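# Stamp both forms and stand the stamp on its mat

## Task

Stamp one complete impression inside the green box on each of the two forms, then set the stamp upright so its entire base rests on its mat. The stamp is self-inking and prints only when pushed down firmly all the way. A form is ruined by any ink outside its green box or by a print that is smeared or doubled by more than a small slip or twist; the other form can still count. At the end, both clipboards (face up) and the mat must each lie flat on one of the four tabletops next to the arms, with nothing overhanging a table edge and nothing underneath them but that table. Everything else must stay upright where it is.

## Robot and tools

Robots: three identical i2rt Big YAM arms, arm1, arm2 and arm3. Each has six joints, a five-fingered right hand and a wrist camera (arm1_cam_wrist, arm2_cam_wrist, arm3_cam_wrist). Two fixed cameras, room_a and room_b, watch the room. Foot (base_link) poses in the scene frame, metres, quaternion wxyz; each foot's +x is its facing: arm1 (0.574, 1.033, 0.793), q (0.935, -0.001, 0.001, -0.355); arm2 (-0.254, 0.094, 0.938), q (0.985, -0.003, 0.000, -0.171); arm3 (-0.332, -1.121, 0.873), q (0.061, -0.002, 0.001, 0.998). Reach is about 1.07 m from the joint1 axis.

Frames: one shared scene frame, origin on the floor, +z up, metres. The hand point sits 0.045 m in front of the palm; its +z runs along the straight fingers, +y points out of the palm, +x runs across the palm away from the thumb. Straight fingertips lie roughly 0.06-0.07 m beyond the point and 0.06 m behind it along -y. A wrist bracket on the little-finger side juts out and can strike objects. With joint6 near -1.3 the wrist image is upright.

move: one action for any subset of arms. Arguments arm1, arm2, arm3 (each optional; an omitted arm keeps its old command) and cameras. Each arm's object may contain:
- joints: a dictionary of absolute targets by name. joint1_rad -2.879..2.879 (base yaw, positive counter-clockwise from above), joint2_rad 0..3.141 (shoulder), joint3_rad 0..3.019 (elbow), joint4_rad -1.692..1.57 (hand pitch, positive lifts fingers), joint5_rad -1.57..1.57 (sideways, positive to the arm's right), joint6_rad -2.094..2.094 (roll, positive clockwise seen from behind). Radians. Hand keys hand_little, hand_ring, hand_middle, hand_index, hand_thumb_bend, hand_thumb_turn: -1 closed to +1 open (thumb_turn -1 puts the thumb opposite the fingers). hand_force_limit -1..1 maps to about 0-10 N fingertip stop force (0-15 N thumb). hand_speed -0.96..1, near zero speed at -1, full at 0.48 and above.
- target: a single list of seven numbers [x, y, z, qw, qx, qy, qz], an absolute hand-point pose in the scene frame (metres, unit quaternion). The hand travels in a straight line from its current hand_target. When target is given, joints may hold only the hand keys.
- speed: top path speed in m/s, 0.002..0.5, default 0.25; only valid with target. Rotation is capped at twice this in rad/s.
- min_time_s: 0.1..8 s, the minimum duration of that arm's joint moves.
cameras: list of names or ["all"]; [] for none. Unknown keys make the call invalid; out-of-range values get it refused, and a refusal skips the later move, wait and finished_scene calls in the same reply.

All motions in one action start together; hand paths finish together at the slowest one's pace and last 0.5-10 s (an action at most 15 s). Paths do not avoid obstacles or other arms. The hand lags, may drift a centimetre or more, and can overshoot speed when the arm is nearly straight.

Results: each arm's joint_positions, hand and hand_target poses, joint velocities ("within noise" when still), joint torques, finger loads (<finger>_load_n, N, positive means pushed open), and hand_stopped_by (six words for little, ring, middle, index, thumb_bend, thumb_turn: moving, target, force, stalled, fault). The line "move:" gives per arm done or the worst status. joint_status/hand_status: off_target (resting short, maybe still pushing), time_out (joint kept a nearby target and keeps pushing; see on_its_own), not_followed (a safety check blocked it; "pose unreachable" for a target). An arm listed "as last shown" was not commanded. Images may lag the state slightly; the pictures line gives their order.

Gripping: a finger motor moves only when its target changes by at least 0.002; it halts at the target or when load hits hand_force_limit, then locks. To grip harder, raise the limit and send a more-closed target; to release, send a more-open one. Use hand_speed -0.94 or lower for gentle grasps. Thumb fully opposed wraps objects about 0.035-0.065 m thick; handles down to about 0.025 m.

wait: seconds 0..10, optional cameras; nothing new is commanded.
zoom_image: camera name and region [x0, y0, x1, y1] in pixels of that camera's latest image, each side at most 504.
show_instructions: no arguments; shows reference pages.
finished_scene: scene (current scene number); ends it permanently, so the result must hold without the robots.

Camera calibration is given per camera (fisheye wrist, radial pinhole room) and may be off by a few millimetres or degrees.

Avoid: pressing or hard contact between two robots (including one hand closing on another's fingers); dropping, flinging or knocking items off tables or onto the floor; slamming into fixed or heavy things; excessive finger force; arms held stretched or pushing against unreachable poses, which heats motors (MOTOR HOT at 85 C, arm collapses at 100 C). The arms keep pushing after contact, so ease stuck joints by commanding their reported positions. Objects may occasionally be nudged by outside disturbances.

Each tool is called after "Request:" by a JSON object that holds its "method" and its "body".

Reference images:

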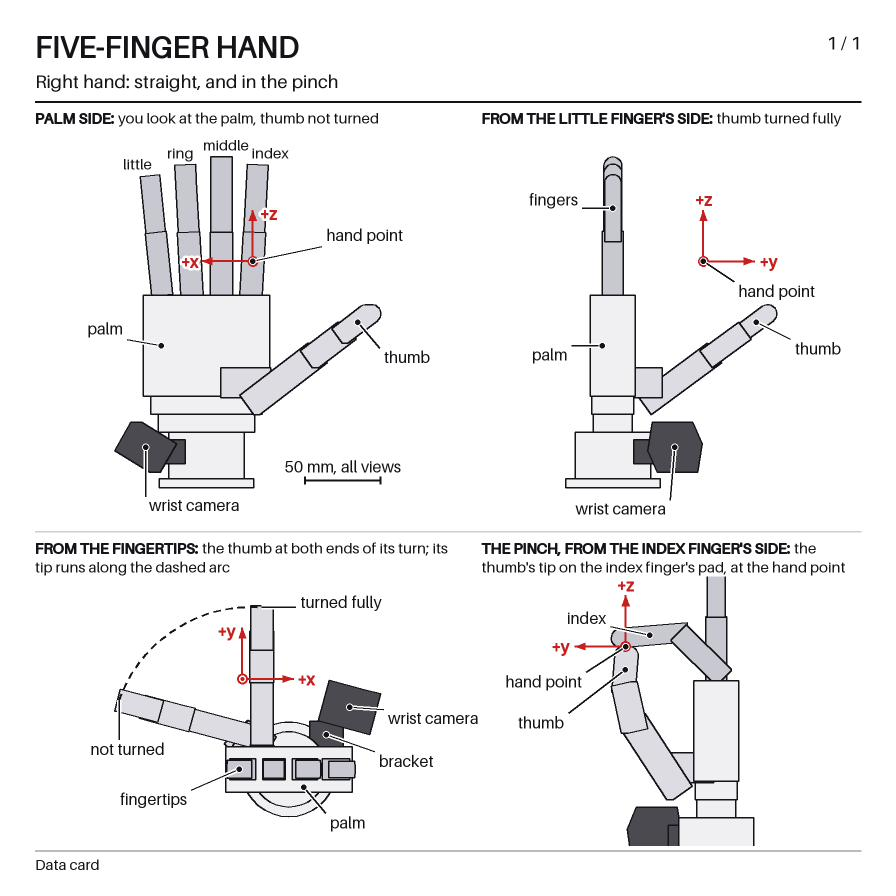

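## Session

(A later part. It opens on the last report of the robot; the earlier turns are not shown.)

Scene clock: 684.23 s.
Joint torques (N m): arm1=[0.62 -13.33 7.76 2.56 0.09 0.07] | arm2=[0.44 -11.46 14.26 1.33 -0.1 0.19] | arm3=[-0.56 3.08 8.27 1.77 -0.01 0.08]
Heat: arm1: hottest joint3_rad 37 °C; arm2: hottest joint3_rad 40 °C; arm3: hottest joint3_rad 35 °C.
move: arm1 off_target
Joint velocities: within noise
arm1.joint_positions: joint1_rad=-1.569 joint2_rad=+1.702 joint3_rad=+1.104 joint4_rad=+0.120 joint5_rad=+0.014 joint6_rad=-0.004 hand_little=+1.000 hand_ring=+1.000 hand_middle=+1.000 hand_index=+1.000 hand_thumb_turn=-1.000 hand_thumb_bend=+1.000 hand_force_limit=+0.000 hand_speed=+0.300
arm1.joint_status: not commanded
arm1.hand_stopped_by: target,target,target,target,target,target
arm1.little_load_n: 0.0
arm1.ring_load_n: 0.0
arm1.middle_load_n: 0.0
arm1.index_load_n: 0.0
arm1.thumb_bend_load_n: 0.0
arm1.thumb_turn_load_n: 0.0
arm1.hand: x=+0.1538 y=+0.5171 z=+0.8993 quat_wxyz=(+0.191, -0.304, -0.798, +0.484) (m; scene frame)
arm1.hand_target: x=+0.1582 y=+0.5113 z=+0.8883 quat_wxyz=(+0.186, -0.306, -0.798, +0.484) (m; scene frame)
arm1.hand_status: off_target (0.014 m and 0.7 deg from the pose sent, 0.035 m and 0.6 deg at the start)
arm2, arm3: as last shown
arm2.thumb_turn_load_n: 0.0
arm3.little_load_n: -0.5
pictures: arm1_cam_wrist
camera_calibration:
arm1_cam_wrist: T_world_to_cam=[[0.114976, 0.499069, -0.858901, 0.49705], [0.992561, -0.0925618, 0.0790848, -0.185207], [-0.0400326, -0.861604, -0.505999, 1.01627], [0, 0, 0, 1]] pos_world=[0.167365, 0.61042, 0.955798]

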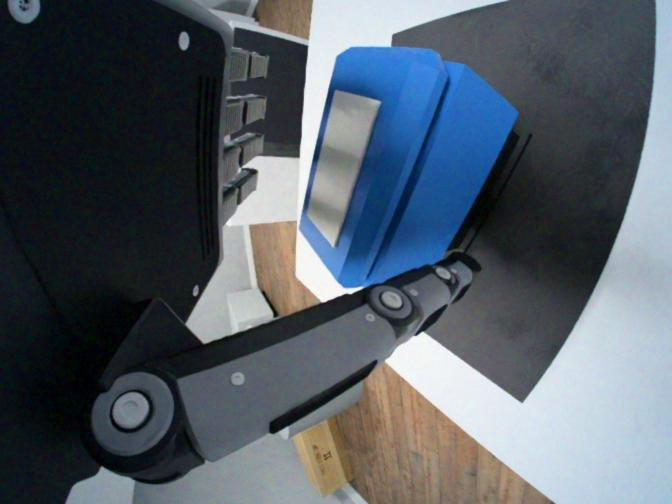

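Request:
{"method": "move", "body": {"arm1": {"target": [0.160, 0.510, 0.866, -0.1859, 0.3063, 0.7981, -0.4843], "speed": 0.08}}}

Request:
{"method": "move", "body": {"arm1": {"joints": {"hand_speed": -0.5, "hand_force_limit": -0.5, "hand_index": 0.4, "hand_middle": 0.4, "hand_ring": 0.4, "hand_little": 0.4, "hand_thumb_bend": 0.7}}, "cameras": ["arm1_cam_wrist"]}}

Request:
{"method": "zoom_image", "body": {"camera": "arm1_cam_wrist", "region": [240, 40, 540, 340]}}

Scene clock: 689.40 s.
Joint torques (N m): arm1=[0.91 -14.04 7.54 2.39 0.1 0.05] | arm2=[0.03 -11.75 14.22 1.37 -0.09 0.19] | arm3=[-0.62 3.14 8.28 1.77 -0.01 0.07]
Heat: arm1: hottest joint3_rad 38 °C; arm2: hottest joint3_rad 41 °C; arm3: hottest joint3_rad 35 °C.
move: arm1 off_target
Joint velocities: within noise
arm1.joint_positions: joint1_rad=-1.565 joint2_rad=+1.738 joint3_rad=+1.081 joint4_rad=+0.177 joint5_rad=+0.018 joint6_rad=-0.002 hand_little=+1.000 hand_ring=+1.000 hand_middle=+1.000 hand_index=+1.000 hand_thumb_turn=-1.000 hand_thumb_bend=+1.000 hand_force_limit=+0.000 hand_speed=+0.300
arm1.joint_status: not commanded
arm1.hand_stopped_by: target,target,target,target,target,target
arm1.little_load_n: 0.0
arm1.ring_load_n: 0.0
arm1.middle_load_n: 0.0
arm1.index_load_n: 0.0
arm1.thumb_bend_load_n: 0.0
arm1.thumb_turn_load_n: 0.0
arm1.hand: x=+0.1559 y=+0.5158 z=+0.8762 quat_wxyz=(+0.191, -0.304, -0.798, +0.484) (m; scene frame)
arm1.hand_target: x=+0.1603 y=+0.5103 z=+0.8660 quat_wxyz=(+0.186, -0.306, -0.798, +0.484) (m; scene frame)
arm1.hand_status: off_target (0.012 m and 0.7 deg from the pose sent, 0.034 m and 0.7 deg at the start)
arm2, arm3: as last shown
arm2.middle_load_n: -0.5
arm3.little_load_n: 0.0
pictures: none

Scene clock: 690.33 s.
Joint torques (N m): arm1=[0.91 -13.39 7.43 2.51 0.09 0.11] | arm2=[0.15 -11.81 14.19 1.36 -0.11 0.21] | arm3=[-0.56 3.14 8.27 1.78 -0.01 0.08]
Heat: arm1: hottest joint3_rad 38 °C; arm2: hottest joint3_rad 41 °C; arm3: hottest joint3_rad 35 °C.
move: arm1 done
Joint velocities: within noise
arm1.joint_positions: joint1_rad=-1.565 joint2_rad=+1.738 joint3_rad=+1.081 joint4_rad=+0.178 joint5_rad=+0.018 joint6_rad=-0.002 hand_little=+0.400 hand_ring=+0.400 hand_middle=+0.400 hand_index=+0.400 hand_thumb_turn=-1.000 hand_thumb_bend=+0.700 hand_force_limit=-0.500 hand_speed=-0.500
arm1.joint_status: all done
arm1.hand_stopped_by: target,target,target,target,target,target
arm1.little_load_n: 0.0
arm1.ring_load_n: 0.0
arm1.middle_load_n: 0.0
arm1.index_load_n: 0.0
arm1.thumb_bend_load_n: 0.5
arm1.thumb_turn_load_n: 0.0
arm1.hand: x=+0.1559 y=+0.5158 z=+0.8763 quat_wxyz=(+0.191, -0.304, -0.798, +0.484) (m; scene frame)
arm1.hand_target: x=+0.1603 y=+0.5103 z=+0.8660 quat_wxyz=(+0.186, -0.306, -0.798, +0.484) (m; scene frame)
arm1.hand_status: not commanded
arm2, arm3: as last shown
arm2.ring_load_n: -0.5
arm2.middle_load_n: 0.0
arm2.thumb_bend_load_n: -0.5
pictures: arm1_cam_wrist
camera_calibration:
arm1_cam_wrist: T_world_to_cam=[[0.115579, 0.500043, -0.858253, 0.476547], [0.992523, -0.0922657, 0.0799039, -0.186451], [-0.039232, -0.861072, -0.506968, 1.004], [0, 0, 0, 1]] pos_world=[0.169367, 0.609022, 0.932894]

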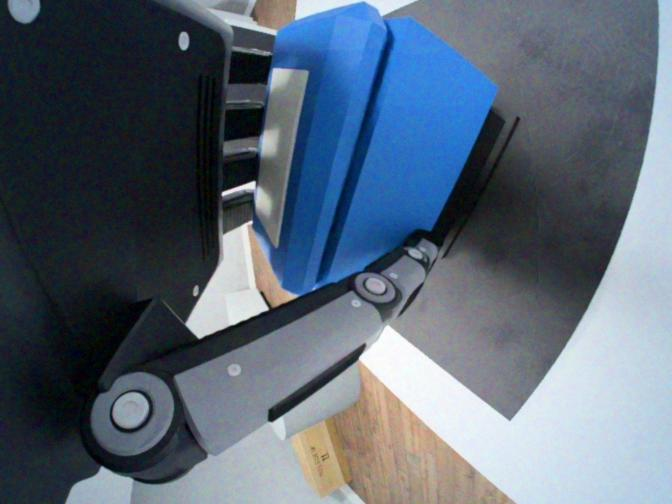

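Scaled by 1.680 from the camera's 672x504 image, which has a finer 960x720 frame.

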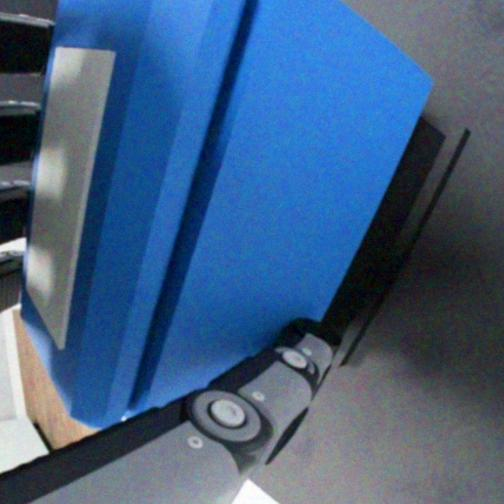

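Request:
{"method": "move", "body": {"arm1": {"target": [0.162, 0.519, 0.866, -0.1859, 0.3063, 0.7981, -0.4843], "speed": 0.05, "joints": {"hand_speed": 0.3, "hand_thumb_bend": 1, "hand_index": 0.6, "hand_middle": 0.6, "hand_ring": 0.6, "hand_little": 0.6}}}}

Request:
{"method": "move", "body": {"arm1": {"joints": {"hand_speed": -0.5, "hand_force_limit": -0.5, "hand_index": 0.35, "hand_middle": 0.35, "hand_ring": 0.35, "hand_little": 0.35, "hand_thumb_bend": 0.65}}, "cameras": ["arm1_cam_wrist"]}}

Scene clock: 701.57 s.
Joint torques (N m): arm1=[1.2 -14.45 7.32 2.33 -0.06 0.09] | arm2=[0.03 -11.81 14.23 1.33 -0.1 0.18] | arm3=[-0.62 3.14 8.27 1.77 -0.01 0.07]
Heat: arm1: hottest joint3_rad 38 °C; arm2: hottest joint3_rad 41 °C; arm3: hottest joint3_rad 35 °C.
move: arm1 done
Joint velocities: within noise
arm1.joint_positions: joint1_rad=-1.565 joint2_rad=+1.738 joint3_rad=+1.059 joint4_rad=+0.185 joint5_rad=+0.015 joint6_rad=-0.002 hand_little=+0.600 hand_ring=+0.600 hand_middle=+0.600 hand_index=+0.600 hand_thumb_turn=-1.000 hand_thumb_bend=+1.000 hand_force_limit=-0.500 hand_speed=+0.300
arm1.joint_status: all done
arm1.hand_stopped_by: target,target,target,target,target,target
arm1.little_load_n: 0.0
arm1.ring_load_n: 0.0
arm1.middle_load_n: 0.0
arm1.index_load_n: 0.0
arm1.thumb_bend_load_n: 0.0
arm1.thumb_turn_load_n: 0.0
arm1.hand: x=+0.1612 y=+0.5211 z=+0.8670 quat_wxyz=(+0.188, -0.304, -0.802, +0.479) (m; scene frame)
arm1.hand_target: x=+0.1621 y=+0.5190 z=+0.8660 quat_wxyz=(+0.186, -0.306, -0.798, +0.484) (m; scene frame)
arm1.hand_status: done (0.002 m and 0.8 deg from the pose sent, 0.013 m and 0.7 deg at the start)
arm2.joint_positions: joint1_rad=-0.802 joint2_rad=+1.201 joint3_rad=+1.144 joint4_rad=-0.486 joint5_rad=-0.026 joint6_rad=+0.028 hand_little=+1.000 hand_ring=+1.000 hand_middle=+1.000 hand_index=+1.000 hand_thumb_turn=+1.000 hand_thumb_bend=+1.000 hand_force_limit=-0.200 hand_speed=+0.300
arm2.joint_status: not commanded
arm2.hand_stopped_by: target,target,target,target,target,target
arm2.little_load_n: 0.0
arm2.ring_load_n: 0.0
arm2.middle_load_n: 0.0
arm2.index_load_n: 0.0
arm2.thumb_bend_load_n: 0.0
arm2.thumb_turn_load_n: -0.5
arm2.hand: x=-0.0022 y=-0.3704 z=+1.2383 quat_wxyz=(-0.121, +0.178, -0.851, +0.479) (m; scene frame)
arm2.hand_target: x=+0.0029 y=-0.3769 z=+1.2685 quat_wxyz=(-0.128, +0.173, -0.841, +0.496) (m; scene frame)
arm2.hand_status: not commanded
arm3: as last shown
pictures: none

Scene clock: 702.53 s.
Joint torques (N m): arm1=[0.26 -14.92 7.28 2.06 -0.06 0.03] | arm2=[0.03 -12.16 14.22 1.25 -0.1 0.19] | arm3=[-0.62 3.14 8.27 1.77 -0.01 0.07]
Heat: arm1: hottest joint3_rad 38 °C; arm2: hottest joint3_rad 41 °C; arm3: hottest joint3_rad 35 °C.
move: arm1 done
Joint velocities: within noise
arm1.joint_positions: joint1_rad=-1.565 joint2_rad=+1.738 joint3_rad=+1.059 joint4_rad=+0.190 joint5_rad=+0.014 joint6_rad=-0.002 hand_little=+0.350 hand_ring=+0.350 hand_middle=+0.350 hand_index=+0.350 hand_thumb_turn=-1.000 hand_thumb_bend=+0.650 hand_force_limit=-0.500 hand_speed=-0.500
arm1.joint_status: all done
arm1.hand_stopped_by: target,target,target,target,target,target
arm1.little_load_n: 0.0
arm1.ring_load_n: 0.0
arm1.middle_load_n: 0.0
arm1.index_load_n: 0.0
arm1.thumb_bend_load_n: 0.0
arm1.thumb_turn_load_n: 0.0
arm1.hand: x=+0.1608 y=+0.5204 z=+0.8680 quat_wxyz=(+0.188, -0.304, -0.801, +0.481) (m; scene frame)
arm1.hand_target: x=+0.1621 y=+0.5190 z=+0.8660 quat_wxyz=(+0.186, -0.306, -0.798, +0.484) (m; scene frame)
arm1.hand_status: not commanded
arm2: as last shown
arm2.thumb_turn_load_n: 0.0
arm3.joint_positions: joint1_rad=-0.407 joint2_rad=+0.592 joint3_rad=+1.433 joint4_rad=-1.574 joint5_rad=-0.161 joint6_rad=-1.219 hand_little=+1.000 hand_ring=+1.000 hand_middle=+1.000 hand_index=+1.000 hand_thumb_turn=+1.000 hand_thumb_bend=+1.000 hand_force_limit=+0.000 hand_speed=-0.800
arm3.joint_status: not commanded
arm3.hand_stopped_by: target,target,target,target,target,target
arm3.little_load_n: 0.0
arm3.ring_load_n: 0.0
arm3.middle_load_n: 0.0
arm3.index_load_n: 0.0
arm3.thumb_bend_load_n: -0.5
arm3.thumb_turn_load_n: 0.0
arm3.hand: x=-0.4726 y=-1.0216 z=+1.3352 quat_wxyz=(-0.408, +0.360, +0.838, -0.037) (m; scene frame)
arm3.hand_target: x=-0.4728 y=-1.0215 z=+1.3457 quat_wxyz=(-0.420, +0.356, +0.834, -0.036) (m; scene frame)
arm3.hand_status: not commanded
pictures: arm1_cam_wrist
camera_calibration:
arm1_cam_wrist: T_world_to_cam=[[0.120269, 0.505503, -0.854402, 0.459587], [0.992195, -0.0897673, 0.0865544, -0.197253], [-0.0329439, -0.858143, -0.512353, 1.0062], [0, 0, 0, 1]] pos_world=[0.173588, 0.61343, 0.925273]

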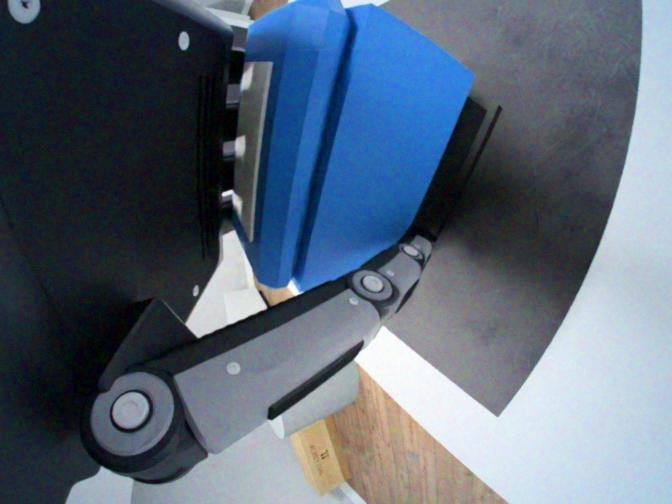

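Request:
{"method": "move", "body": {"arm1": {"target": [0.156, 0.525, 0.874, -0.1859, 0.3063, 0.7981, -0.4843], "speed": 0.05, "joints": {"hand_speed": 0.3, "hand_thumb_bend": 1, "hand_index": 0.6, "hand_middle": 0.6, "hand_ring": 0.6, "hand_little": 0.6}}}}

Request:
{"method": "move", "body": {"arm1": {"joints": {"hand_speed": -0.5, "hand_force_limit": -0.5, "hand_index": 0.35, "hand_middle": 0.35, "hand_ring": 0.35, "hand_little": 0.35, "hand_thumb_bend": 0.65}}, "cameras": ["arm1_cam_wrist"]}}

Scene clock: 712.53 s.
Joint torques (N m): arm1=[-1.03 -15.97 7.34 1.78 -0.02 0.04] | arm2=[0.09 -11.93 14.13 1.36 -0.11 0.21] | arm3=[-0.62 3.08 8.27 1.76 0 0.08]
Heat: arm1: hottest joint3_rad 38 °C; arm2: hottest joint3_rad 42 °C; arm3: hottest joint3_rad 36 °C.
move: arm1 done
Joint velocities: within noise
arm1.joint_positions: joint1_rad=-1.571 joint2_rad=+1.738 joint3_rad=+1.059 joint4_rad=+0.190 joint5_rad=+0.000 joint6_rad=-0.002 hand_little=+0.600 hand_ring=+0.600 hand_middle=+0.600 hand_index=+0.600 hand_thumb_turn=-1.000 hand_thumb_bend=+1.000 hand_force_limit=-0.500 hand_speed=+0.300
arm1.joint_status: all done
arm1.hand_stopped_by: target,target,target,target,target,target
arm1.little_load_n: 0.0
arm1.ring_load_n: 0.0
arm1.middle_load_n: 0.0
arm1.index_load_n: 0.0
arm1.thumb_bend_load_n: 0.0
arm1.thumb_turn_load_n: 0.0
arm1.hand: x=+0.1599 y=+0.5214 z=+0.8682 quat_wxyz=(+0.184, -0.303, -0.801, +0.482) (m; scene frame)
arm1.hand_target: x=+0.1560 y=+0.5250 z=+0.8739 quat_wxyz=(+0.186, -0.306, -0.798, +0.484) (m; scene frame)
arm1.hand_status: done (0.008 m and 0.6 deg from the pose sent, 0.009 m and 0.6 deg at the start)
arm2, arm3: as last shown
arm3.thumb_bend_load_n: 0.0
pictures: none

Scene clock: 713.50 s.
Joint torques (N m): arm1=[-0.56 -15.68 7.43 1.36 -0.03 -0.04] | arm2=[0.09 -11.69 14.22 1.33 -0.1 0.2] | arm3=[-0.62 3.08 8.25 1.76 -0.01 0.07]
Heat: arm1: hottest joint3_rad 38 °C; arm2: hottest joint3_rad 42 °C; arm3: hottest joint3_rad 36 °C.
move: arm1 done
Joint velocities: within noise
arm1.joint_positions: joint1_rad=-1.571 joint2_rad=+1.736 joint3_rad=+1.059 joint4_rad=+0.190 joint5_rad=+0.000 joint6_rad=-0.002 hand_little=+0.350 hand_ring=+0.350 hand_middle=+0.350 hand_index=+0.350 hand_thumb_turn=-1.000 hand_thumb_bend=+0.650 hand_force_limit=-0.500 hand_speed=-0.500
arm1.joint_status: all done
arm1.hand_stopped_by: target,target,target,target,target,target
arm1.little_load_n: 0.0
arm1.ring_load_n: 0.0
arm1.middle_load_n: 0.0
arm1.index_load_n: 0.0
arm1.thumb_bend_load_n: 0.0
arm1.thumb_turn_load_n: -0.5
arm1.hand: x=+0.1599 y=+0.5213 z=+0.8694 quat_wxyz=(+0.185, -0.303, -0.801, +0.483) (m; scene frame)
arm1.hand_target: x=+0.1560 y=+0.5250 z=+0.8740 quat_wxyz=(+0.186, -0.306, -0.798, +0.484) (m; scene frame)
arm1.hand_status: not commanded
arm2, arm3: as last shown
arm2.ring_load_n: -0.5
arm2.thumb_bend_load_n: -0.5
pictures: arm1_cam_wrist
camera_calibration:
arm1_cam_wrist: T_world_to_cam=[[0.120238, 0.501286, -0.856887, 0.464821], [0.992414, -0.0829844, 0.0907084, -0.203612], [-0.0256374, -0.861293, -0.507461, 1.00387], [0, 0, 0, 1]] pos_world=[0.171915, 0.614722, 0.926193]

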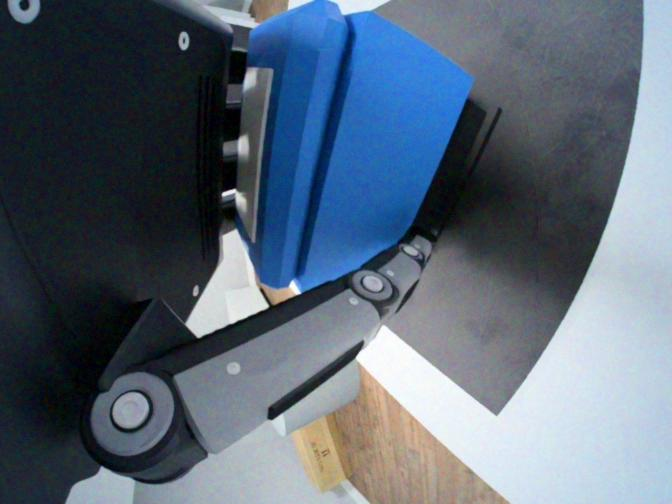

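Request:
{"method": "move", "body": {"arm1": {"joints": {"hand_speed": 0.3, "hand_thumb_bend": 1, "hand_index": 0.7, "hand_middle": 0.7, "hand_ring": 0.7, "hand_little": 0.7}}}}

Request:
{"method": "move", "body": {"arm1": {"target": [0.146, 0.533, 0.886, -0.1859, 0.3063, 0.7981, -0.4843], "speed": 0.05}, "cameras": ["arm1_cam_wrist"]}}

Scene clock: 717.37 s.
Joint torques (N m): arm1=[-0.79 -15.68 7.28 1.35 -0.08 -0.05] | arm2=[0.32 -11.81 14.17 1.22 -0.1 0.19] | arm3=[-0.62 3.08 8.27 1.76 -0.01 0.07]
Heat: arm1: hottest joint3_rad 38 °C; arm2: hottest joint3_rad 42 °C; arm3: hottest joint3_rad 36 °C.
move: arm1 done
Joint velocities: within noise
arm1.joint_positions: joint1_rad=-1.571 joint2_rad=+1.736 joint3_rad=+1.059 joint4_rad=+0.190 joint5_rad=+0.000 joint6_rad=-0.002 hand_little=+0.700 hand_ring=+0.700 hand_middle=+0.700 hand_index=+0.700 hand_thumb_turn=-1.000 hand_thumb_bend=+1.000 hand_force_limit=-0.500 hand_speed=+0.300
arm1.joint_status: all done
arm1.hand_stopped_by: target,target,target,target,target,target
arm1.little_load_n: 0.0
arm1.ring_load_n: 0.0
arm1.middle_load_n: 0.0
arm1.index_load_n: 0.0
arm1.thumb_bend_load_n: 0.0
arm1.thumb_turn_load_n: 0.5
arm1.hand: x=+0.1599 y=+0.5213 z=+0.8694 quat_wxyz=(+0.185, -0.303, -0.801, +0.483) (m; scene frame)
arm1.hand_target: x=+0.1560 y=+0.5250 z=+0.8739 quat_wxyz=(+0.186, -0.306, -0.798, +0.484) (m; scene frame)
arm1.hand_status: not commanded
arm2, arm3: as last shown
arm2.ring_load_n: 0.0
arm2.thumb_bend_load_n: 0.0
pictures: none

Scene clock: 718.63 s.
Joint torques (N m): arm1=[-1.61 -15.68 8.61 1.16 -0.03 -0.16] | arm2=[0.03 -11.99 14.32 1.32 -0.11 0.17] | arm3=[-0.62 3.08 8.27 1.77 0 0.07]
Heat: arm1: hottest joint3_rad 38 °C; arm2: hottest joint3_rad 42 °C; arm3: hottest joint3_rad 36 °C.
move: arm1 off_target
Joint velocities: within noise
arm1.joint_positions: joint1_rad=-1.597 joint2_rad=+1.719 joint3_rad=+1.059 joint4_rad=+0.166 joint5_rad=-0.022 joint6_rad=-0.002 hand_little=+0.700 hand_ring=+0.700 hand_middle=+0.700 hand_index=+0.700 hand_thumb_turn=-1.000 hand_thumb_bend=+1.000 hand_force_limit=-0.500 hand_speed=+0.300
arm1.joint_status: not commanded
arm1.hand_stopped_by: target,target,target,target,target,target
arm1.little_load_n: 0.0
arm1.ring_load_n: 0.0
arm1.middle_load_n: 0.0
arm1.index_load_n: 0.0
arm1.thumb_bend_load_n: 0.0
arm1.thumb_turn_load_n: 0.0
arm1.hand: x=+0.1527 y=+0.5322 z=+0.8757 quat_wxyz=(+0.181, -0.308, -0.800, +0.482) (m; scene frame)
arm1.hand_target: x=+0.1461 y=+0.5331 z=+0.8860 quat_wxyz=(+0.186, -0.306, -0.798, +0.484) (m; scene frame)
arm1.hand_status: off_target (0.012 m and 0.7 deg from the pose sent, 0.025 m and 0.5 deg at the start)
arm2, arm3: as last shown
pictures: arm1_cam_wrist
camera_calibration:
arm1_cam_wrist: T_world_to_cam=[[0.133723, 0.498512, -0.856506, 0.464717], [0.990714, -0.0886901, 0.103056, -0.203686], [-0.0245888, -0.862334, -0.505743, 1.0151], [0, 0, 0, 1]] pos_world=[0.164611, 0.625619, 0.932402]

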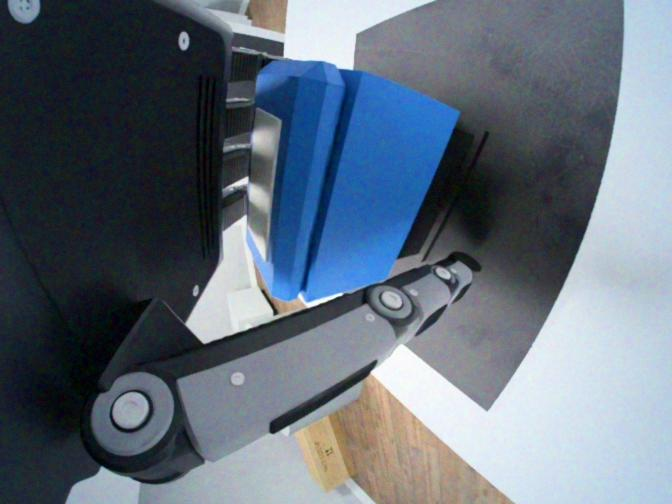

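Request:
{"method": "move", "body": {"arm1": {"target": [0.163, 0.519, 0.870, -0.1859, 0.3063, 0.7981, -0.4843], "speed": 0.05}}}

Request:
{"method": "move", "body": {"arm1": {"joints": {"hand_speed": -0.5, "hand_force_limit": -0.5, "hand_index": 0.35, "hand_middle": 0.35, "hand_ring": 0.35, "hand_little": 0.35, "hand_thumb_bend": 0.65}}, "cameras": ["arm1_cam_wrist"]}}

Scene clock: 736.43 s.
Joint torques (N m): arm1=[0.03 -14.39 7.43 2.32 0.18 0.03] | arm2=[0.56 -11.99 14.17 1.44 -0.13 0.18] | arm3=[-0.56 3.08 8.27 1.77 -0.01 0.08]
Heat: arm1: hottest joint3_rad 39 °C; arm2: hottest joint3_rad 43 °C; arm3: hottest joint3_rad 36 °C.
move: arm1 done
Joint velocities: within noise
arm1.joint_positions: joint1_rad=-1.568 joint2_rad=+1.719 joint3_rad=+1.059 joint4_rad=+0.176 joint5_rad=+0.011 joint6_rad=-0.002 hand_little=+0.700 hand_ring=+0.700 hand_middle=+0.700 hand_index=+0.700 hand_thumb_turn=-1.000 hand_thumb_bend=+1.000 hand_force_limit=-0.500 hand_speed=+0.300
arm1.joint_status: not commanded
arm1.hand_stopped_by: target,target,target,target,target,target
arm1.little_load_n: 0.0
arm1.ring_load_n: 0.0
arm1.middle_load_n: 0.0
arm1.index_load_n: 0.0
arm1.thumb_bend_load_n: 0.0
arm1.thumb_turn_load_n: 0.0
arm1.hand: x=+0.1608 y=+0.5226 z=+0.8771 quat_wxyz=(+0.189, -0.304, -0.799, +0.483) (m; scene frame)
arm1.hand_target: x=+0.1630 y=+0.5192 z=+0.8701 quat_wxyz=(+0.186, -0.306, -0.798, +0.484) (m; scene frame)
arm1.hand_status: done (0.008 m and 0.5 deg from the pose sent, 0.018 m and 0.7 deg at the start)
arm2, arm3: as last shown
arm2.thumb_turn_load_n: -0.5
pictures: none

Scene clock: 737.40 s.
Joint torques (N m): arm1=[1.26 -13.22 7.41 2.45 0.11 -0.02] | arm2=[0.5 -12.1 14.2 1.31 -0.11 0.2] | arm3=[-0.62 3.08 8.25 1.76 -0.01 0.08]
Heat: arm1: hottest joint3_rad 39 °C; arm2: hottest joint3_rad 43 °C; arm3: hottest joint3_rad 36 °C.
move: arm1 done
Joint velocities: within noise
arm1.joint_positions: joint1_rad=-1.568 joint2_rad=+1.719 joint3_rad=+1.059 joint4_rad=+0.176 joint5_rad=+0.011 joint6_rad=-0.002 hand_little=+0.350 hand_ring=+0.350 hand_middle=+0.350 hand_index=+0.350 hand_thumb_turn=-1.000 hand_thumb_bend=+0.650 hand_force_limit=-0.500 hand_speed=-0.500
arm1.joint_status: all done
arm1.hand_stopped_by: target,target,target,target,target,target
arm1.little_load_n: 0.5
arm1.ring_load_n: 0.5
arm1.middle_load_n: 0.0
arm1.index_load_n: 0.0
arm1.thumb_bend_load_n: 0.0
arm1.thumb_turn_load_n: 0.0
arm1.hand: x=+0.1607 y=+0.5225 z=+0.8772 quat_wxyz=(+0.189, -0.304, -0.799, +0.483) (m; scene frame)
arm1.hand_target: x=+0.1630 y=+0.5192 z=+0.8701 quat_wxyz=(+0.186, -0.306, -0.798, +0.484) (m; scene frame)
arm1.hand_status: not commanded
arm2, arm3: as last shown
pictures: arm1_cam_wrist
camera_calibration:
arm1_cam_wrist: T_world_to_cam=[[0.118621, 0.501466, -0.857007, 0.471068], [0.992332, -0.0900695, 0.0846489, -0.195954], [-0.0347416, -0.860476, -0.508305, 1.0106], [0, 0, 0, 1]] pos_world=[0.173682, 0.615724, 0.933989]

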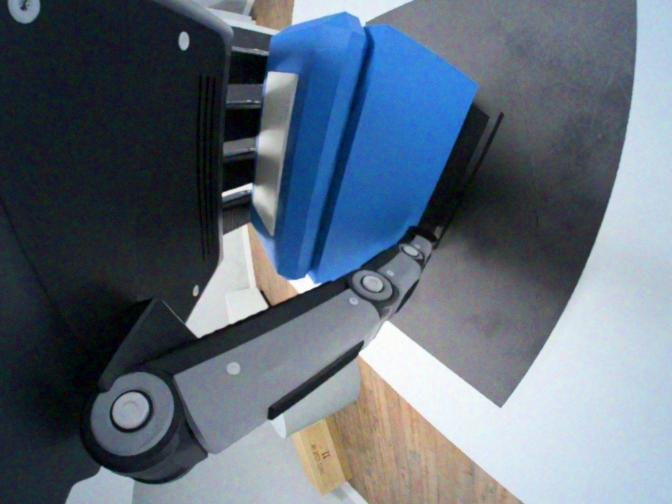

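Request:
{"method": "move", "body": {"arm1": {"joints": {"hand_speed": -0.85, "hand_force_limit": -0.6, "hand_index": 0.2, "hand_middle": 0.2, "hand_ring": 0.2, "hand_little": 0.2, "hand_thumb_bend": 0.45}}}}

Request:
{"method": "move", "body": {"arm1": {"joints": {"hand_speed": -0.92, "hand_force_limit": -0.2, "hand_index": -0.2, "hand_middle": -0.2, "hand_ring": -0.2, "hand_little": -0.2, "hand_thumb_bend": 0.25}}, "cameras": ["arm1_cam_wrist"]}}

Scene clock: 742.47 s.
Joint torques (N m): arm1=[0.73 -13.92 7.3 2.19 0.11 -0.01] | arm2=[0.5 -11.81 14.12 1.28 -0.12 0.18] | arm3=[-0.67 3.08 8.27 1.77 -0.01 0.07]
Heat: arm1: hottest joint3_rad 39 °C; arm2: hottest joint3_rad 43 °C; arm3: hottest joint3_rad 36 °C.
move: arm1 off_target
Joint velocities: within noise
arm1.joint_positions: joint1_rad=-1.568 joint2_rad=+1.719 joint3_rad=+1.059 joint4_rad=+0.177 joint5_rad=+0.011 joint6_rad=-0.002 hand_little=+0.200 hand_ring=+0.200 hand_middle=+0.200 hand_index=+0.200 hand_thumb_turn=-1.000 hand_thumb_bend=+0.538 hand_force_limit=-0.600 hand_speed=-0.850
arm1.joint_status: hand_thumb_bend off_target (ended at +0.538, target +0.450); the others done
arm1.hand_stopped_by: target,target,target,target,force,target
arm1.little_load_n: 0.0
arm1.ring_load_n: 0.0
arm1.middle_load_n: 0.0
arm1.index_load_n: 1.5
arm1.thumb_bend_load_n: 3.0
arm1.thumb_turn_load_n: -0.5
arm1.hand: x=+0.1606 y=+0.5224 z=+0.8774 quat_wxyz=(+0.189, -0.304, -0.799, +0.483) (m; scene frame)
arm1.hand_target: x=+0.1630 y=+0.5192 z=+0.8701 quat_wxyz=(+0.186, -0.306, -0.798, +0.484) (m; scene frame)
arm1.hand_status: not commanded
arm2.joint_positions: joint1_rad=-0.802 joint2_rad=+1.201 joint3_rad=+1.144 joint4_rad=-0.486 joint5_rad=-0.026 joint6_rad=+0.028 hand_little=+1.000 hand_ring=+1.000 hand_middle=+1.000 hand_index=+1.000 hand_thumb_turn=+1.000 hand_thumb_bend=+1.000 hand_force_limit=-0.200 hand_speed=+0.300
arm2.joint_status: not commanded
arm2.hand_stopped_by: target,target,target,target,target,target
arm2.little_load_n: 0.0
arm2.ring_load_n: 0.0
arm2.middle_load_n: 0.0
arm2.index_load_n: 0.0
arm2.thumb_bend_load_n: 0.0
arm2.thumb_turn_load_n: -0.5
arm2.hand: x=-0.0022 y=-0.3704 z=+1.2383 quat_wxyz=(-0.121, +0.178, -0.851, +0.479) (m; scene frame)
arm2.hand_target: x=+0.0029 y=-0.3769 z=+1.2685 quat_wxyz=(-0.128, +0.173, -0.841, +0.496) (m; scene frame)
arm2.hand_status: not commanded
arm3: as last shown
pictures: none

Scene clock: 744.23 s.
Joint torques (N m): arm1=[1.2 -14.04 7.45 2.13 0.13 0.06] | arm2=[0.32 -11.99 14.23 1.35 -0.1 0.18] | arm3=[-0.67 3.14 8.27 1.78 -0.01 0.08]
Heat: arm1: hottest joint3_rad 39 °C; arm2: hottest joint3_rad 43 °C; arm3: hottest joint3_rad 36 °C.
move: arm1 off_target
Joint velocities: within noise
arm1.joint_positions: joint1_rad=-1.568 joint2_rad=+1.719 joint3_rad=+1.059 joint4_rad=+0.177 joint5_rad=+0.012 joint6_rad=-0.002 hand_little=+0.127 hand_ring=+0.165 hand_middle=+0.187 hand_index=+0.188 hand_thumb_turn=-1.000 hand_thumb_bend=+0.537 hand_force_limit=-0.200 hand_speed=-0.920
arm1.joint_status: hand_little off_target (ended at +0.127, target -0.200); hand_ring off_target (ended at +0.165, target -0.200); hand_middle off_target (ended at +0.187, target -0.200); hand_index off_target (ended at +0.188, target -0.200); hand_thumb_bend off_target (ended at +0.537, target +0.250); the others done
arm1.hand_stopped_by: force,force,force,force,force,target
arm1.little_load_n: 5.5
arm1.ring_load_n: 1.0
arm1.middle_load_n: 0.5
arm1.index_load_n: 4.0
arm1.thumb_bend_load_n: 11.0
arm1.thumb_turn_load_n: 5.5
arm1.hand: x=+0.1606 y=+0.5225 z=+0.8774 quat_wxyz=(+0.189, -0.304, -0.799, +0.483) (m; scene frame)
arm1.hand_target: x=+0.1630 y=+0.5192 z=+0.8701 quat_wxyz=(+0.186, -0.306, -0.798, +0.484) (m; scene frame)
arm1.hand_status: not commanded
arm2: as last shown
arm3.joint_positions: joint1_rad=-0.407 joint2_rad=+0.592 joint3_rad=+1.433 joint4_rad=-1.574 joint5_rad=-0.161 joint6_rad=-1.219 hand_little=+1.000 hand_ring=+1.000 hand_middle=+1.000 hand_index=+1.000 hand_thumb_turn=+1.000 hand_thumb_bend=+1.000 hand_force_limit=+0.000 hand_speed=-0.800
arm3.joint_status: not commanded
arm3.hand_stopped_by: target,target,target,target,target,target
arm3.little_load_n: 0.0
arm3.ring_load_n: 0.0
arm3.middle_load_n: 0.0
arm3.index_load_n: 0.0
arm3.thumb_bend_load_n: 0.0
arm3.thumb_turn_load_n: 0.0
arm3.hand: x=-0.4726 y=-1.0216 z=+1.3352 quat_wxyz=(-0.408, +0.360, +0.838, -0.037) (m; scene frame)
arm3.hand_target: x=-0.4728 y=-1.0215 z=+1.3457 quat_wxyz=(-0.420, +0.356, +0.834, -0.036) (m; scene frame)
arm3.hand_status: not commanded
pictures: arm1_cam_wrist
camera_calibration:
arm1_cam_wrist: T_world_to_cam=[[0.118217, 0.501022, -0.857322, 0.471806], [0.992359, -0.0903335, 0.0840461, -0.19514], [-0.035336, -0.860707, -0.507872, 1.01049], [0, 0, 0, 1]] pos_world=[0.17358, 0.615723, 0.934091]

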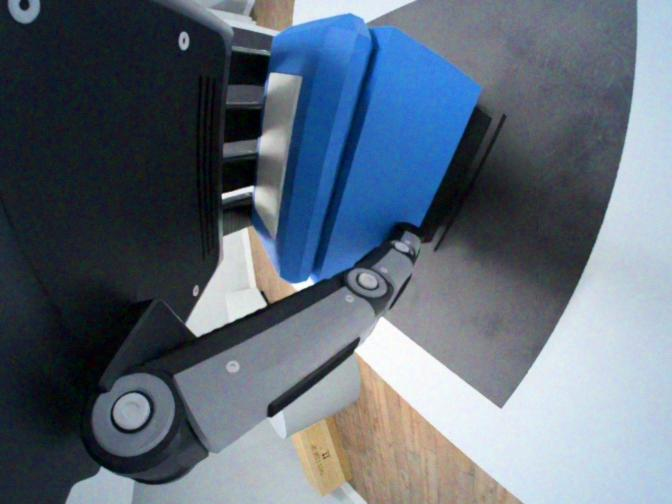

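Request:
{"method": "move", "body": {"arm1": {"target": [0.163, 0.519, 1.0, -0.1859, 0.3063, 0.7981, -0.4843], "speed": 0.12}, "cameras": ["arm1_cam_wrist"]}}

Request:
{"method": "move", "body": {"arm1": {"joints": {"joint1_rad": 0.96}, "min_time_s": 5}, "cameras": ["arm1_cam_wrist"]}}

Scene clock: 750.37 s.
Joint torques (N m): arm1=[0.5 -14.86 12.33 1.33 0.02 0.03] | arm2=[0.44 -11.69 14.23 1.4 -0.09 0.18] | arm3=[-0.67 3.08 8.25 1.78 -0.01 0.07]
Heat: arm1: hottest joint3_rad 39 °C; arm2: hottest joint3_rad 43 °C; arm3: hottest joint3_rad 36 °C.
move: arm1 off_target
Joint velocities: within noise
arm1.joint_positions: joint1_rad=-1.568 joint2_rad=+1.571 joint3_rad=+1.165 joint4_rad=-0.137 joint5_rad=+0.012 joint6_rad=-0.002 hand_little=+0.127 hand_ring=+0.165 hand_middle=+0.187 hand_index=+0.188 hand_thumb_turn=-1.000 hand_thumb_bend=+0.537 hand_force_limit=-0.200 hand_speed=-0.920
arm1.joint_status: not commanded
arm1.hand_stopped_by: force,force,force,force,force,target
arm1.little_load_n: 4.5
arm1.ring_load_n: 1.0
arm1.middle_load_n: 0.5
arm1.index_load_n: 4.0
arm1.thumb_bend_load_n: 11.0
arm1.thumb_turn_load_n: 4.5
arm1.hand: x=+0.1720 y=+0.5353 z=+0.9625 quat_wxyz=(+0.180, -0.309, -0.813, +0.459) (m; scene frame)
arm1.hand_target: x=+0.1642 y=+0.5206 z=+1.0004 quat_wxyz=(+0.186, -0.306, -0.798, +0.485) (m; scene frame)
arm1.hand_status: off_target (0.042 m and 3.5 deg from the pose sent, 0.123 m and 0.5 deg at the start)
arm2, arm3: as last shown
arm2.thumb_turn_load_n: 0.0
pictures: arm1_cam_wrist
camera_calibration:
arm1_cam_wrist: T_world_to_cam=[[0.151729, 0.53893, -0.828573, 0.483286], [0.988315, -0.0950633, 0.119148, -0.243093], [-0.0145543, -0.836969, -0.547056, 1.08661], [0, 0, 0, 1]] pos_world=[0.182739, 0.62589, 1.02384]

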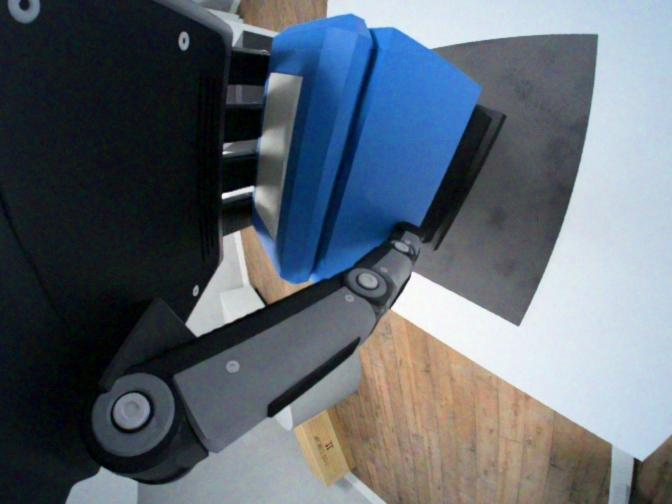

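Scene clock: 756.03 s.
Joint torques (N m): arm1=[0.21 -15.68 12.66 1.31 0.02 0.01] | arm2=[0.21 -11.87 14.22 1.31 -0.14 0.19] | arm3=[-0.62 3.08 8.27 1.76 -0.01 0.08]
Heat: arm1: hottest joint3_rad 41 °C; arm2: hottest joint3_rad 43 °C; arm3: hottest joint3_rad 36 °C.
move: arm1 done
Joint velocities: within noise
arm1.joint_positions: joint1_rad=+0.966 joint2_rad=+1.571 joint3_rad=+1.165 joint4_rad=-0.137 joint5_rad=+0.012 joint6_rad=-0.001 hand_little=+0.127 hand_ring=+0.165 hand_middle=+0.187 hand_index=+0.188 hand_thumb_turn=-1.000 hand_thumb_bend=+0.537 hand_force_limit=-0.200 hand_speed=-0.920
arm1.joint_status: all done
arm1.hand_stopped_by: force,force,force,force,force,target
arm1.little_load_n: 4.5
arm1.ring_load_n: 1.0
arm1.middle_load_n: 0.5
arm1.index_load_n: 4.0
arm1.thumb_bend_load_n: 11.0
arm1.thumb_turn_load_n: 5.0
arm1.hand: x=+1.1887 y=+1.2134 z=+0.9588 quat_wxyz=(-0.382, +0.684, -0.540, +0.307) (m; scene frame)
arm1.hand_target: x=+1.2058 y=+1.2139 z=+0.9966 quat_wxyz=(-0.403, +0.668, -0.536, +0.323) (m; scene frame)
arm1.hand_status: not commanded
arm2, arm3: as last shown
pictures: arm1_cam_wrist
camera_calibration:
arm1_cam_wrist: T_world_to_cam=[[-0.437176, -0.355879, -0.825971, 1.74385], [-0.756449, 0.642258, 0.123654, -0.00792347], [0.48648, 0.678863, -0.549984, -0.765153], [0, 0, 0, 1]] pos_world=[1.12861, 1.14512, 1.02052]

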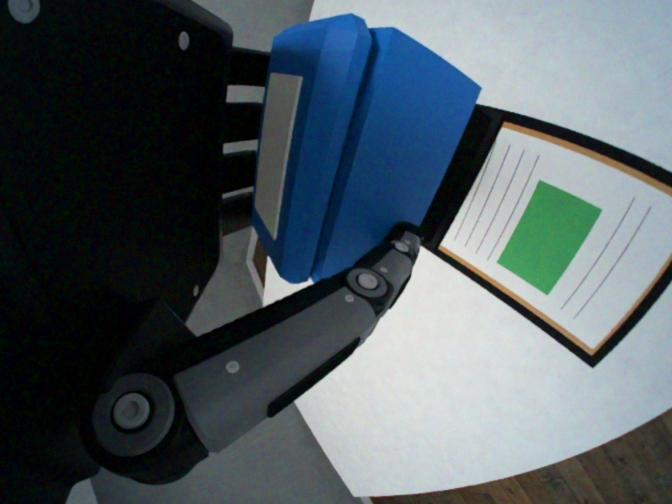

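Request:
{"method": "move", "body": {"arm1": {"target": [1.119, 1.222, 0.915, 0.4236, -0.6981, 0.4934, -0.2994], "speed": 0.12}, "cameras": ["arm1_cam_wrist"]}}

Request:
{"method": "zoom_image", "body": {"camera": "arm1_cam_wrist", "region": [360, 40, 660, 340]}}

Scene clock: 767.37 s.
Joint torques (N m): arm1=[0.32 -13.22 7.94 2.66 -0.1 -0.17] | arm2=[0.32 -12.1 14.26 1.37 -0.13 0.19] | arm3=[-0.67 3.08 8.27 1.76 -0.01 0.07]
Heat: arm1: hottest joint3_rad 44 °C; arm2: hottest joint3_rad 44 °C; arm3: hottest joint3_rad 36 °C.
move: arm1 off_target
Joint velocities: within noise
arm1.joint_positions: joint1_rad=+0.977 joint2_rad=+1.487 joint3_rad=+0.873 joint4_rad=+0.087 joint5_rad=-0.068 joint6_rad=-0.022 hand_little=+0.127 hand_ring=+0.165 hand_middle=+0.187 hand_index=+0.188 hand_thumb_turn=-1.000 hand_thumb_bend=+0.537 hand_force_limit=-0.200 hand_speed=-0.920
arm1.joint_status: not commanded
arm1.hand_stopped_by: force,force,force,force,force,target
arm1.little_load_n: 4.5
arm1.ring_load_n: 1.0
arm1.middle_load_n: 0.5
arm1.index_load_n: 4.0
arm1.thumb_bend_load_n: 11.0
arm1.thumb_turn_load_n: 4.5
arm1.hand: x=+1.1145 y=+1.2161 z=+0.8980 quat_wxyz=(-0.407, +0.701, -0.510, +0.286) (m; scene frame)
arm1.hand_target: x=+1.1188 y=+1.2218 z=+0.9151 quat_wxyz=(-0.423, +0.698, -0.494, +0.299) (m; scene frame)
arm1.hand_status: off_target (0.019 m and 3.1 deg from the pose sent, 0.083 m and 7.3 deg at the start)
arm2, arm3: as last shown
pictures: arm1_cam_wrist
camera_calibration:
arm1_cam_wrist: T_world_to_cam=[[-0.39626, -0.371632, -0.839564, 1.64782], [-0.81231, 0.56811, 0.131923, 0.086752], [0.427938, 0.734262, -0.527, -0.787079], [0, 0, 0, 1]] pos_world=[1.06026, 1.14102, 0.957219]

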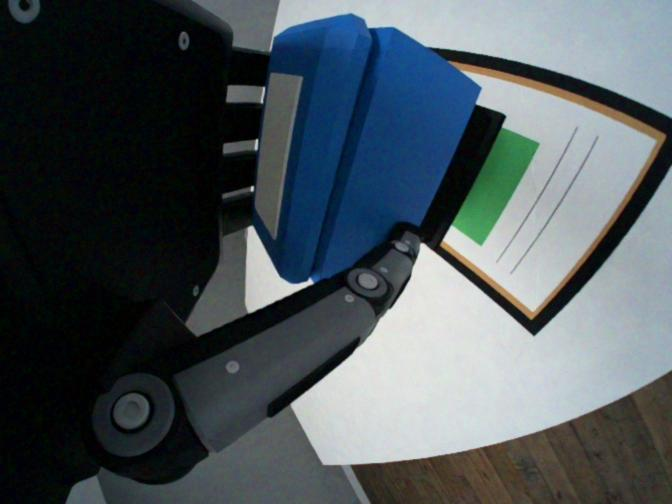

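Scaled by 1.680 from the camera's 672x504 image, which has a finer 960x720 frame.

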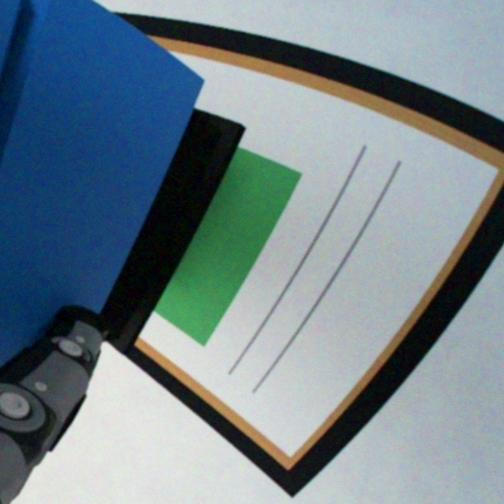

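Request:
{"method": "move", "body": {"arm1": {"target": [1.1255, 1.2315, 0.855, 0.4320, -0.7020, 0.4760, -0.3072], "speed": 0.08}, "cameras": ["arm1_cam_wrist"]}}

Request:
{"method": "zoom_image", "body": {"camera": "arm1_cam_wrist", "region": [360, 40, 660, 340]}}

Scene clock: 785.83 s.
Joint torques (N m): arm1=[1.2 -12.51 7.28 2.69 -0.12 -0.23] | arm2=[0.26 -12.1 14.27 1.29 -0.11 0.19] | arm3=[-0.67 3.14 8.27 1.77 -0.01 0.07]
Heat: arm1: hottest joint3_rad 42 °C; arm2: hottest joint3_rad 44 °C; arm3: hottest joint3_rad 36 °C.
move: arm1 done
Joint velocities: within noise
arm1.joint_positions: joint1_rad=+0.990 joint2_rad=+1.597 joint3_rad=+0.815 joint4_rad=+0.307 joint5_rad=-0.072 joint6_rad=-0.044 hand_little=+0.127 hand_ring=+0.165 hand_middle=+0.187 hand_index=+0.188 hand_thumb_turn=-1.000 hand_thumb_bend=+0.537 hand_force_limit=-0.200 hand_speed=-0.920
arm1.joint_status: not commanded
arm1.hand_stopped_by: force,force,force,force,force,target
arm1.little_load_n: 4.5
arm1.ring_load_n: 1.0
arm1.middle_load_n: 0.5
arm1.index_load_n: 4.0
arm1.thumb_bend_load_n: 11.0
arm1.thumb_turn_load_n: 4.5
arm1.hand: x=+1.1216 y=+1.2252 z=+0.8527 quat_wxyz=(-0.424, +0.700, -0.489, +0.301) (m; scene frame)
arm1.hand_target: x=+1.1253 y=+1.2316 z=+0.8552 quat_wxyz=(-0.432, +0.702, -0.476, +0.307) (m; scene frame)
arm1.hand_status: done (0.008 m and 1.9 deg from the pose sent, 0.047 m and 5.4 deg at the start)
arm2, arm3: as last shown
pictures: arm1_cam_wrist
camera_calibration:
arm1_cam_wrist: T_world_to_cam=[[-0.338319, -0.383687, -0.859258, 1.58266], [-0.833276, 0.546425, 0.0840924, 0.184187], [0.437254, 0.744449, -0.504583, -0.862733], [0, 0, 0, 1]] pos_world=[1.06616, 1.14886, 0.909104]

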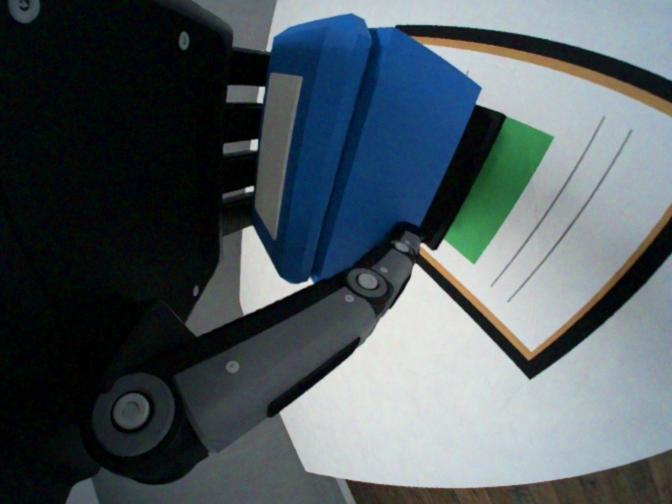

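Scaled by 1.680 from the camera's 672x504 image, which has a finer 960x720 frame.

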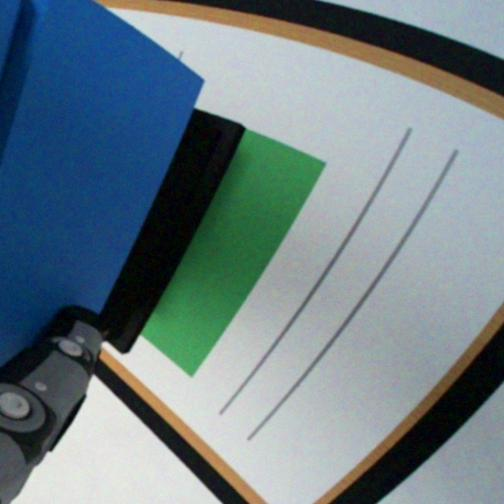

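Request:
{"method": "move", "body": {"arm1": {"target": [1.1185, 1.2325, 0.826, 0.4320, -0.7020, 0.4760, -0.3072], "speed": 0.06}, "cameras": ["arm1_cam_wrist"]}}

Request:
{"method": "zoom_image", "body": {"camera": "arm1_cam_wrist", "region": [360, 40, 660, 340]}}

Scene clock: 797.17 s.
Joint torques (N m): arm1=[1.85 -12.1 6.79 2.69 0.07 -0.13] | arm2=[0.21 -11.69 14.26 1.4 -0.1 0.19] | arm3=[-0.56 3.08 8.27 1.77 -0.01 0.08]
Heat: arm1: hottest joint3_rad 40 °C; arm2: hottest joint3_rad 45 °C; arm3: hottest joint3_rad 36 °C.
move: arm1 done
Joint velocities: within noise
arm1.joint_positions: joint1_rad=+0.997 joint2_rad=+1.651 joint3_rad=+0.776 joint4_rad=+0.401 joint5_rad=-0.071 joint6_rad=-0.044 hand_little=+0.127 hand_ring=+0.165 hand_middle=+0.187 hand_index=+0.188 hand_thumb_turn=-1.000 hand_thumb_bend=+0.537 hand_force_limit=-0.200 hand_speed=-0.920
arm1.joint_status: not commanded
arm1.hand_stopped_by: force,force,force,force,force,target
arm1.little_load_n: 4.5
arm1.ring_load_n: 0.5
arm1.middle_load_n: 0.5
arm1.index_load_n: 4.0
arm1.thumb_bend_load_n: 11.5
arm1.thumb_turn_load_n: 4.5
arm1.hand: x=+1.1148 y=+1.2267 z=+0.8242 quat_wxyz=(-0.425, +0.702, -0.487, +0.300) (m; scene frame)
arm1.hand_target: x=+1.1184 y=+1.2324 z=+0.8261 quat_wxyz=(-0.432, +0.702, -0.476, +0.307) (m; scene frame)
arm1.hand_status: done (0.007 m and 1.7 deg from the pose sent, 0.028 m and 1.9 deg at the start)
arm2, arm3: as last shown
pictures: arm1_cam_wrist
camera_calibration:
arm1_cam_wrist: T_world_to_cam=[[-0.3351, -0.385875, -0.859539, 1.5557], [-0.836264, 0.542058, 0.0826789, 0.189936], [0.434016, 0.746508, -0.504337, -0.874367], [0, 0, 0, 1]] pos_world=[1.05964, 1.15007, 0.880505]

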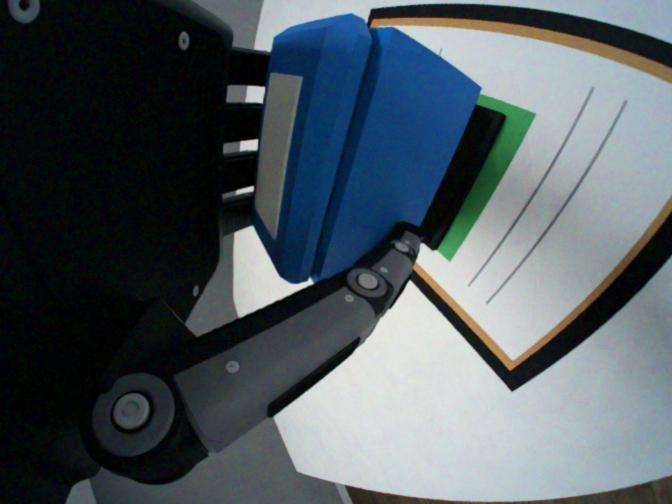

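Scaled by 1.680 from the camera's 672x504 image, which has a finer 960x720 frame.

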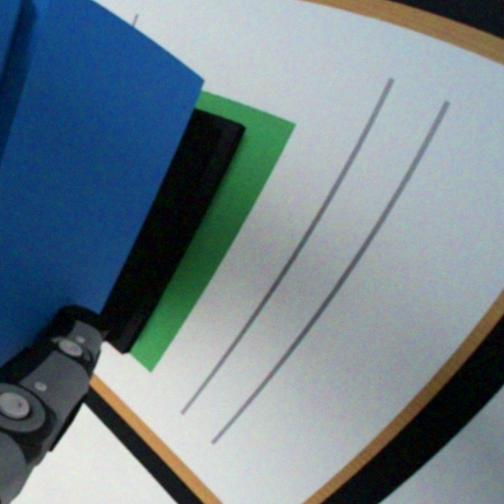

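Request:
{"method": "move", "body": {"arm1": {"target": [1.1182, 1.2325, 0.809, 0.4320, -0.7020, 0.4760, -0.3072], "speed": 0.03}, "cameras": ["arm1_cam_wrist"]}}

Request:
{"method": "zoom_image", "body": {"camera": "arm1_cam_wrist", "region": [360, 40, 660, 340]}}

Scene clock: 807.37 s.
Joint torques (N m): arm1=[1.03 -10.75 6.2 2.56 0.04 -0.15] | arm2=[0.38 -12.04 14.28 1.31 -0.1 0.18] | arm3=[-0.62 3.14 8.25 1.78 -0.01 0.08]
Heat: arm1: hottest joint3_rad 39 °C; arm2: hottest joint3_rad 45 °C; arm3: hottest joint3_rad 36 °C.
move: arm1 done
Joint velocities: within noise
arm1.joint_positions: joint1_rad=+0.997 joint2_rad=+1.686 joint3_rad=+0.769 joint4_rad=+0.455 joint5_rad=-0.070 joint6_rad=-0.044 hand_little=+0.127 hand_ring=+0.165 hand_middle=+0.187 hand_index=+0.188 hand_thumb_turn=-1.000 hand_thumb_bend=+0.537 hand_force_limit=-0.200 hand_speed=-0.920
arm1.joint_status: not commanded
arm1.hand_stopped_by: force,force,force,force,force,target
arm1.little_load_n: 4.5
arm1.ring_load_n: 0.5
arm1.middle_load_n: 0.5
arm1.index_load_n: 4.5
arm1.thumb_bend_load_n: 11.0
arm1.thumb_turn_load_n: 4.0
arm1.hand: x=+1.1173 y=+1.2277 z=+0.8130 quat_wxyz=(-0.429, +0.699, -0.484, +0.303) (m; scene frame)
arm1.hand_target: x=+1.1181 y=+1.2325 z=+0.8090 quat_wxyz=(-0.432, +0.702, -0.476, +0.307) (m; scene frame)
arm1.hand_status: done (0.006 m and 1.2 deg from the pose sent, 0.017 m and 1.7 deg at the start)
arm2, arm3: as last shown
pictures: arm1_cam_wrist
camera_calibration:
arm1_cam_wrist: T_world_to_cam=[[-0.324875, -0.383385, -0.864565, 1.53697], [-0.837232, 0.541769, 0.0743604, 0.200593], [0.439886, 0.747999, -0.496989, -0.896122], [0, 0, 0, 1]] pos_world=[1.06146, 1.15088, 0.868533]

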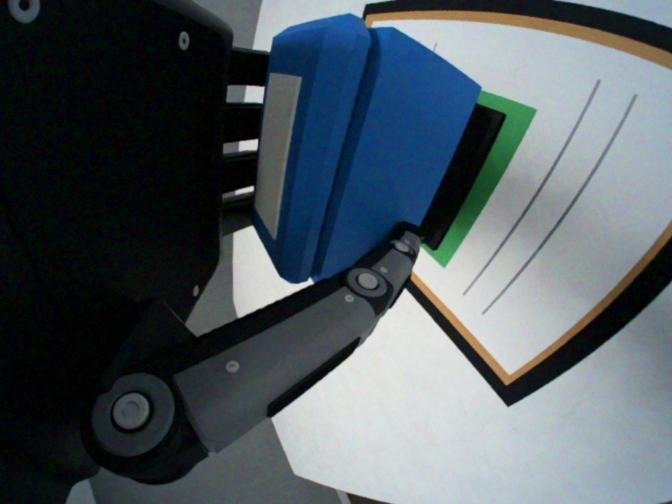

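Scaled by 1.680 from the camera's 672x504 image, which has a finer 960x720 frame.

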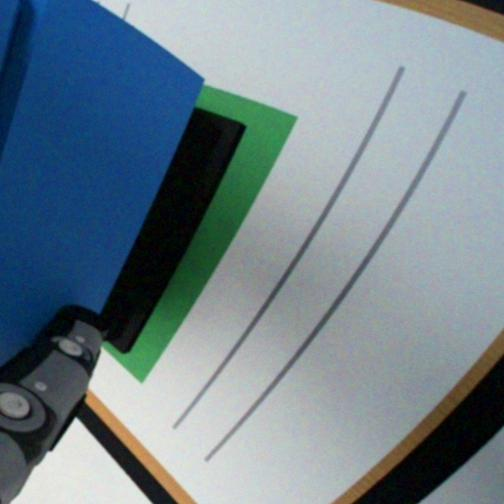

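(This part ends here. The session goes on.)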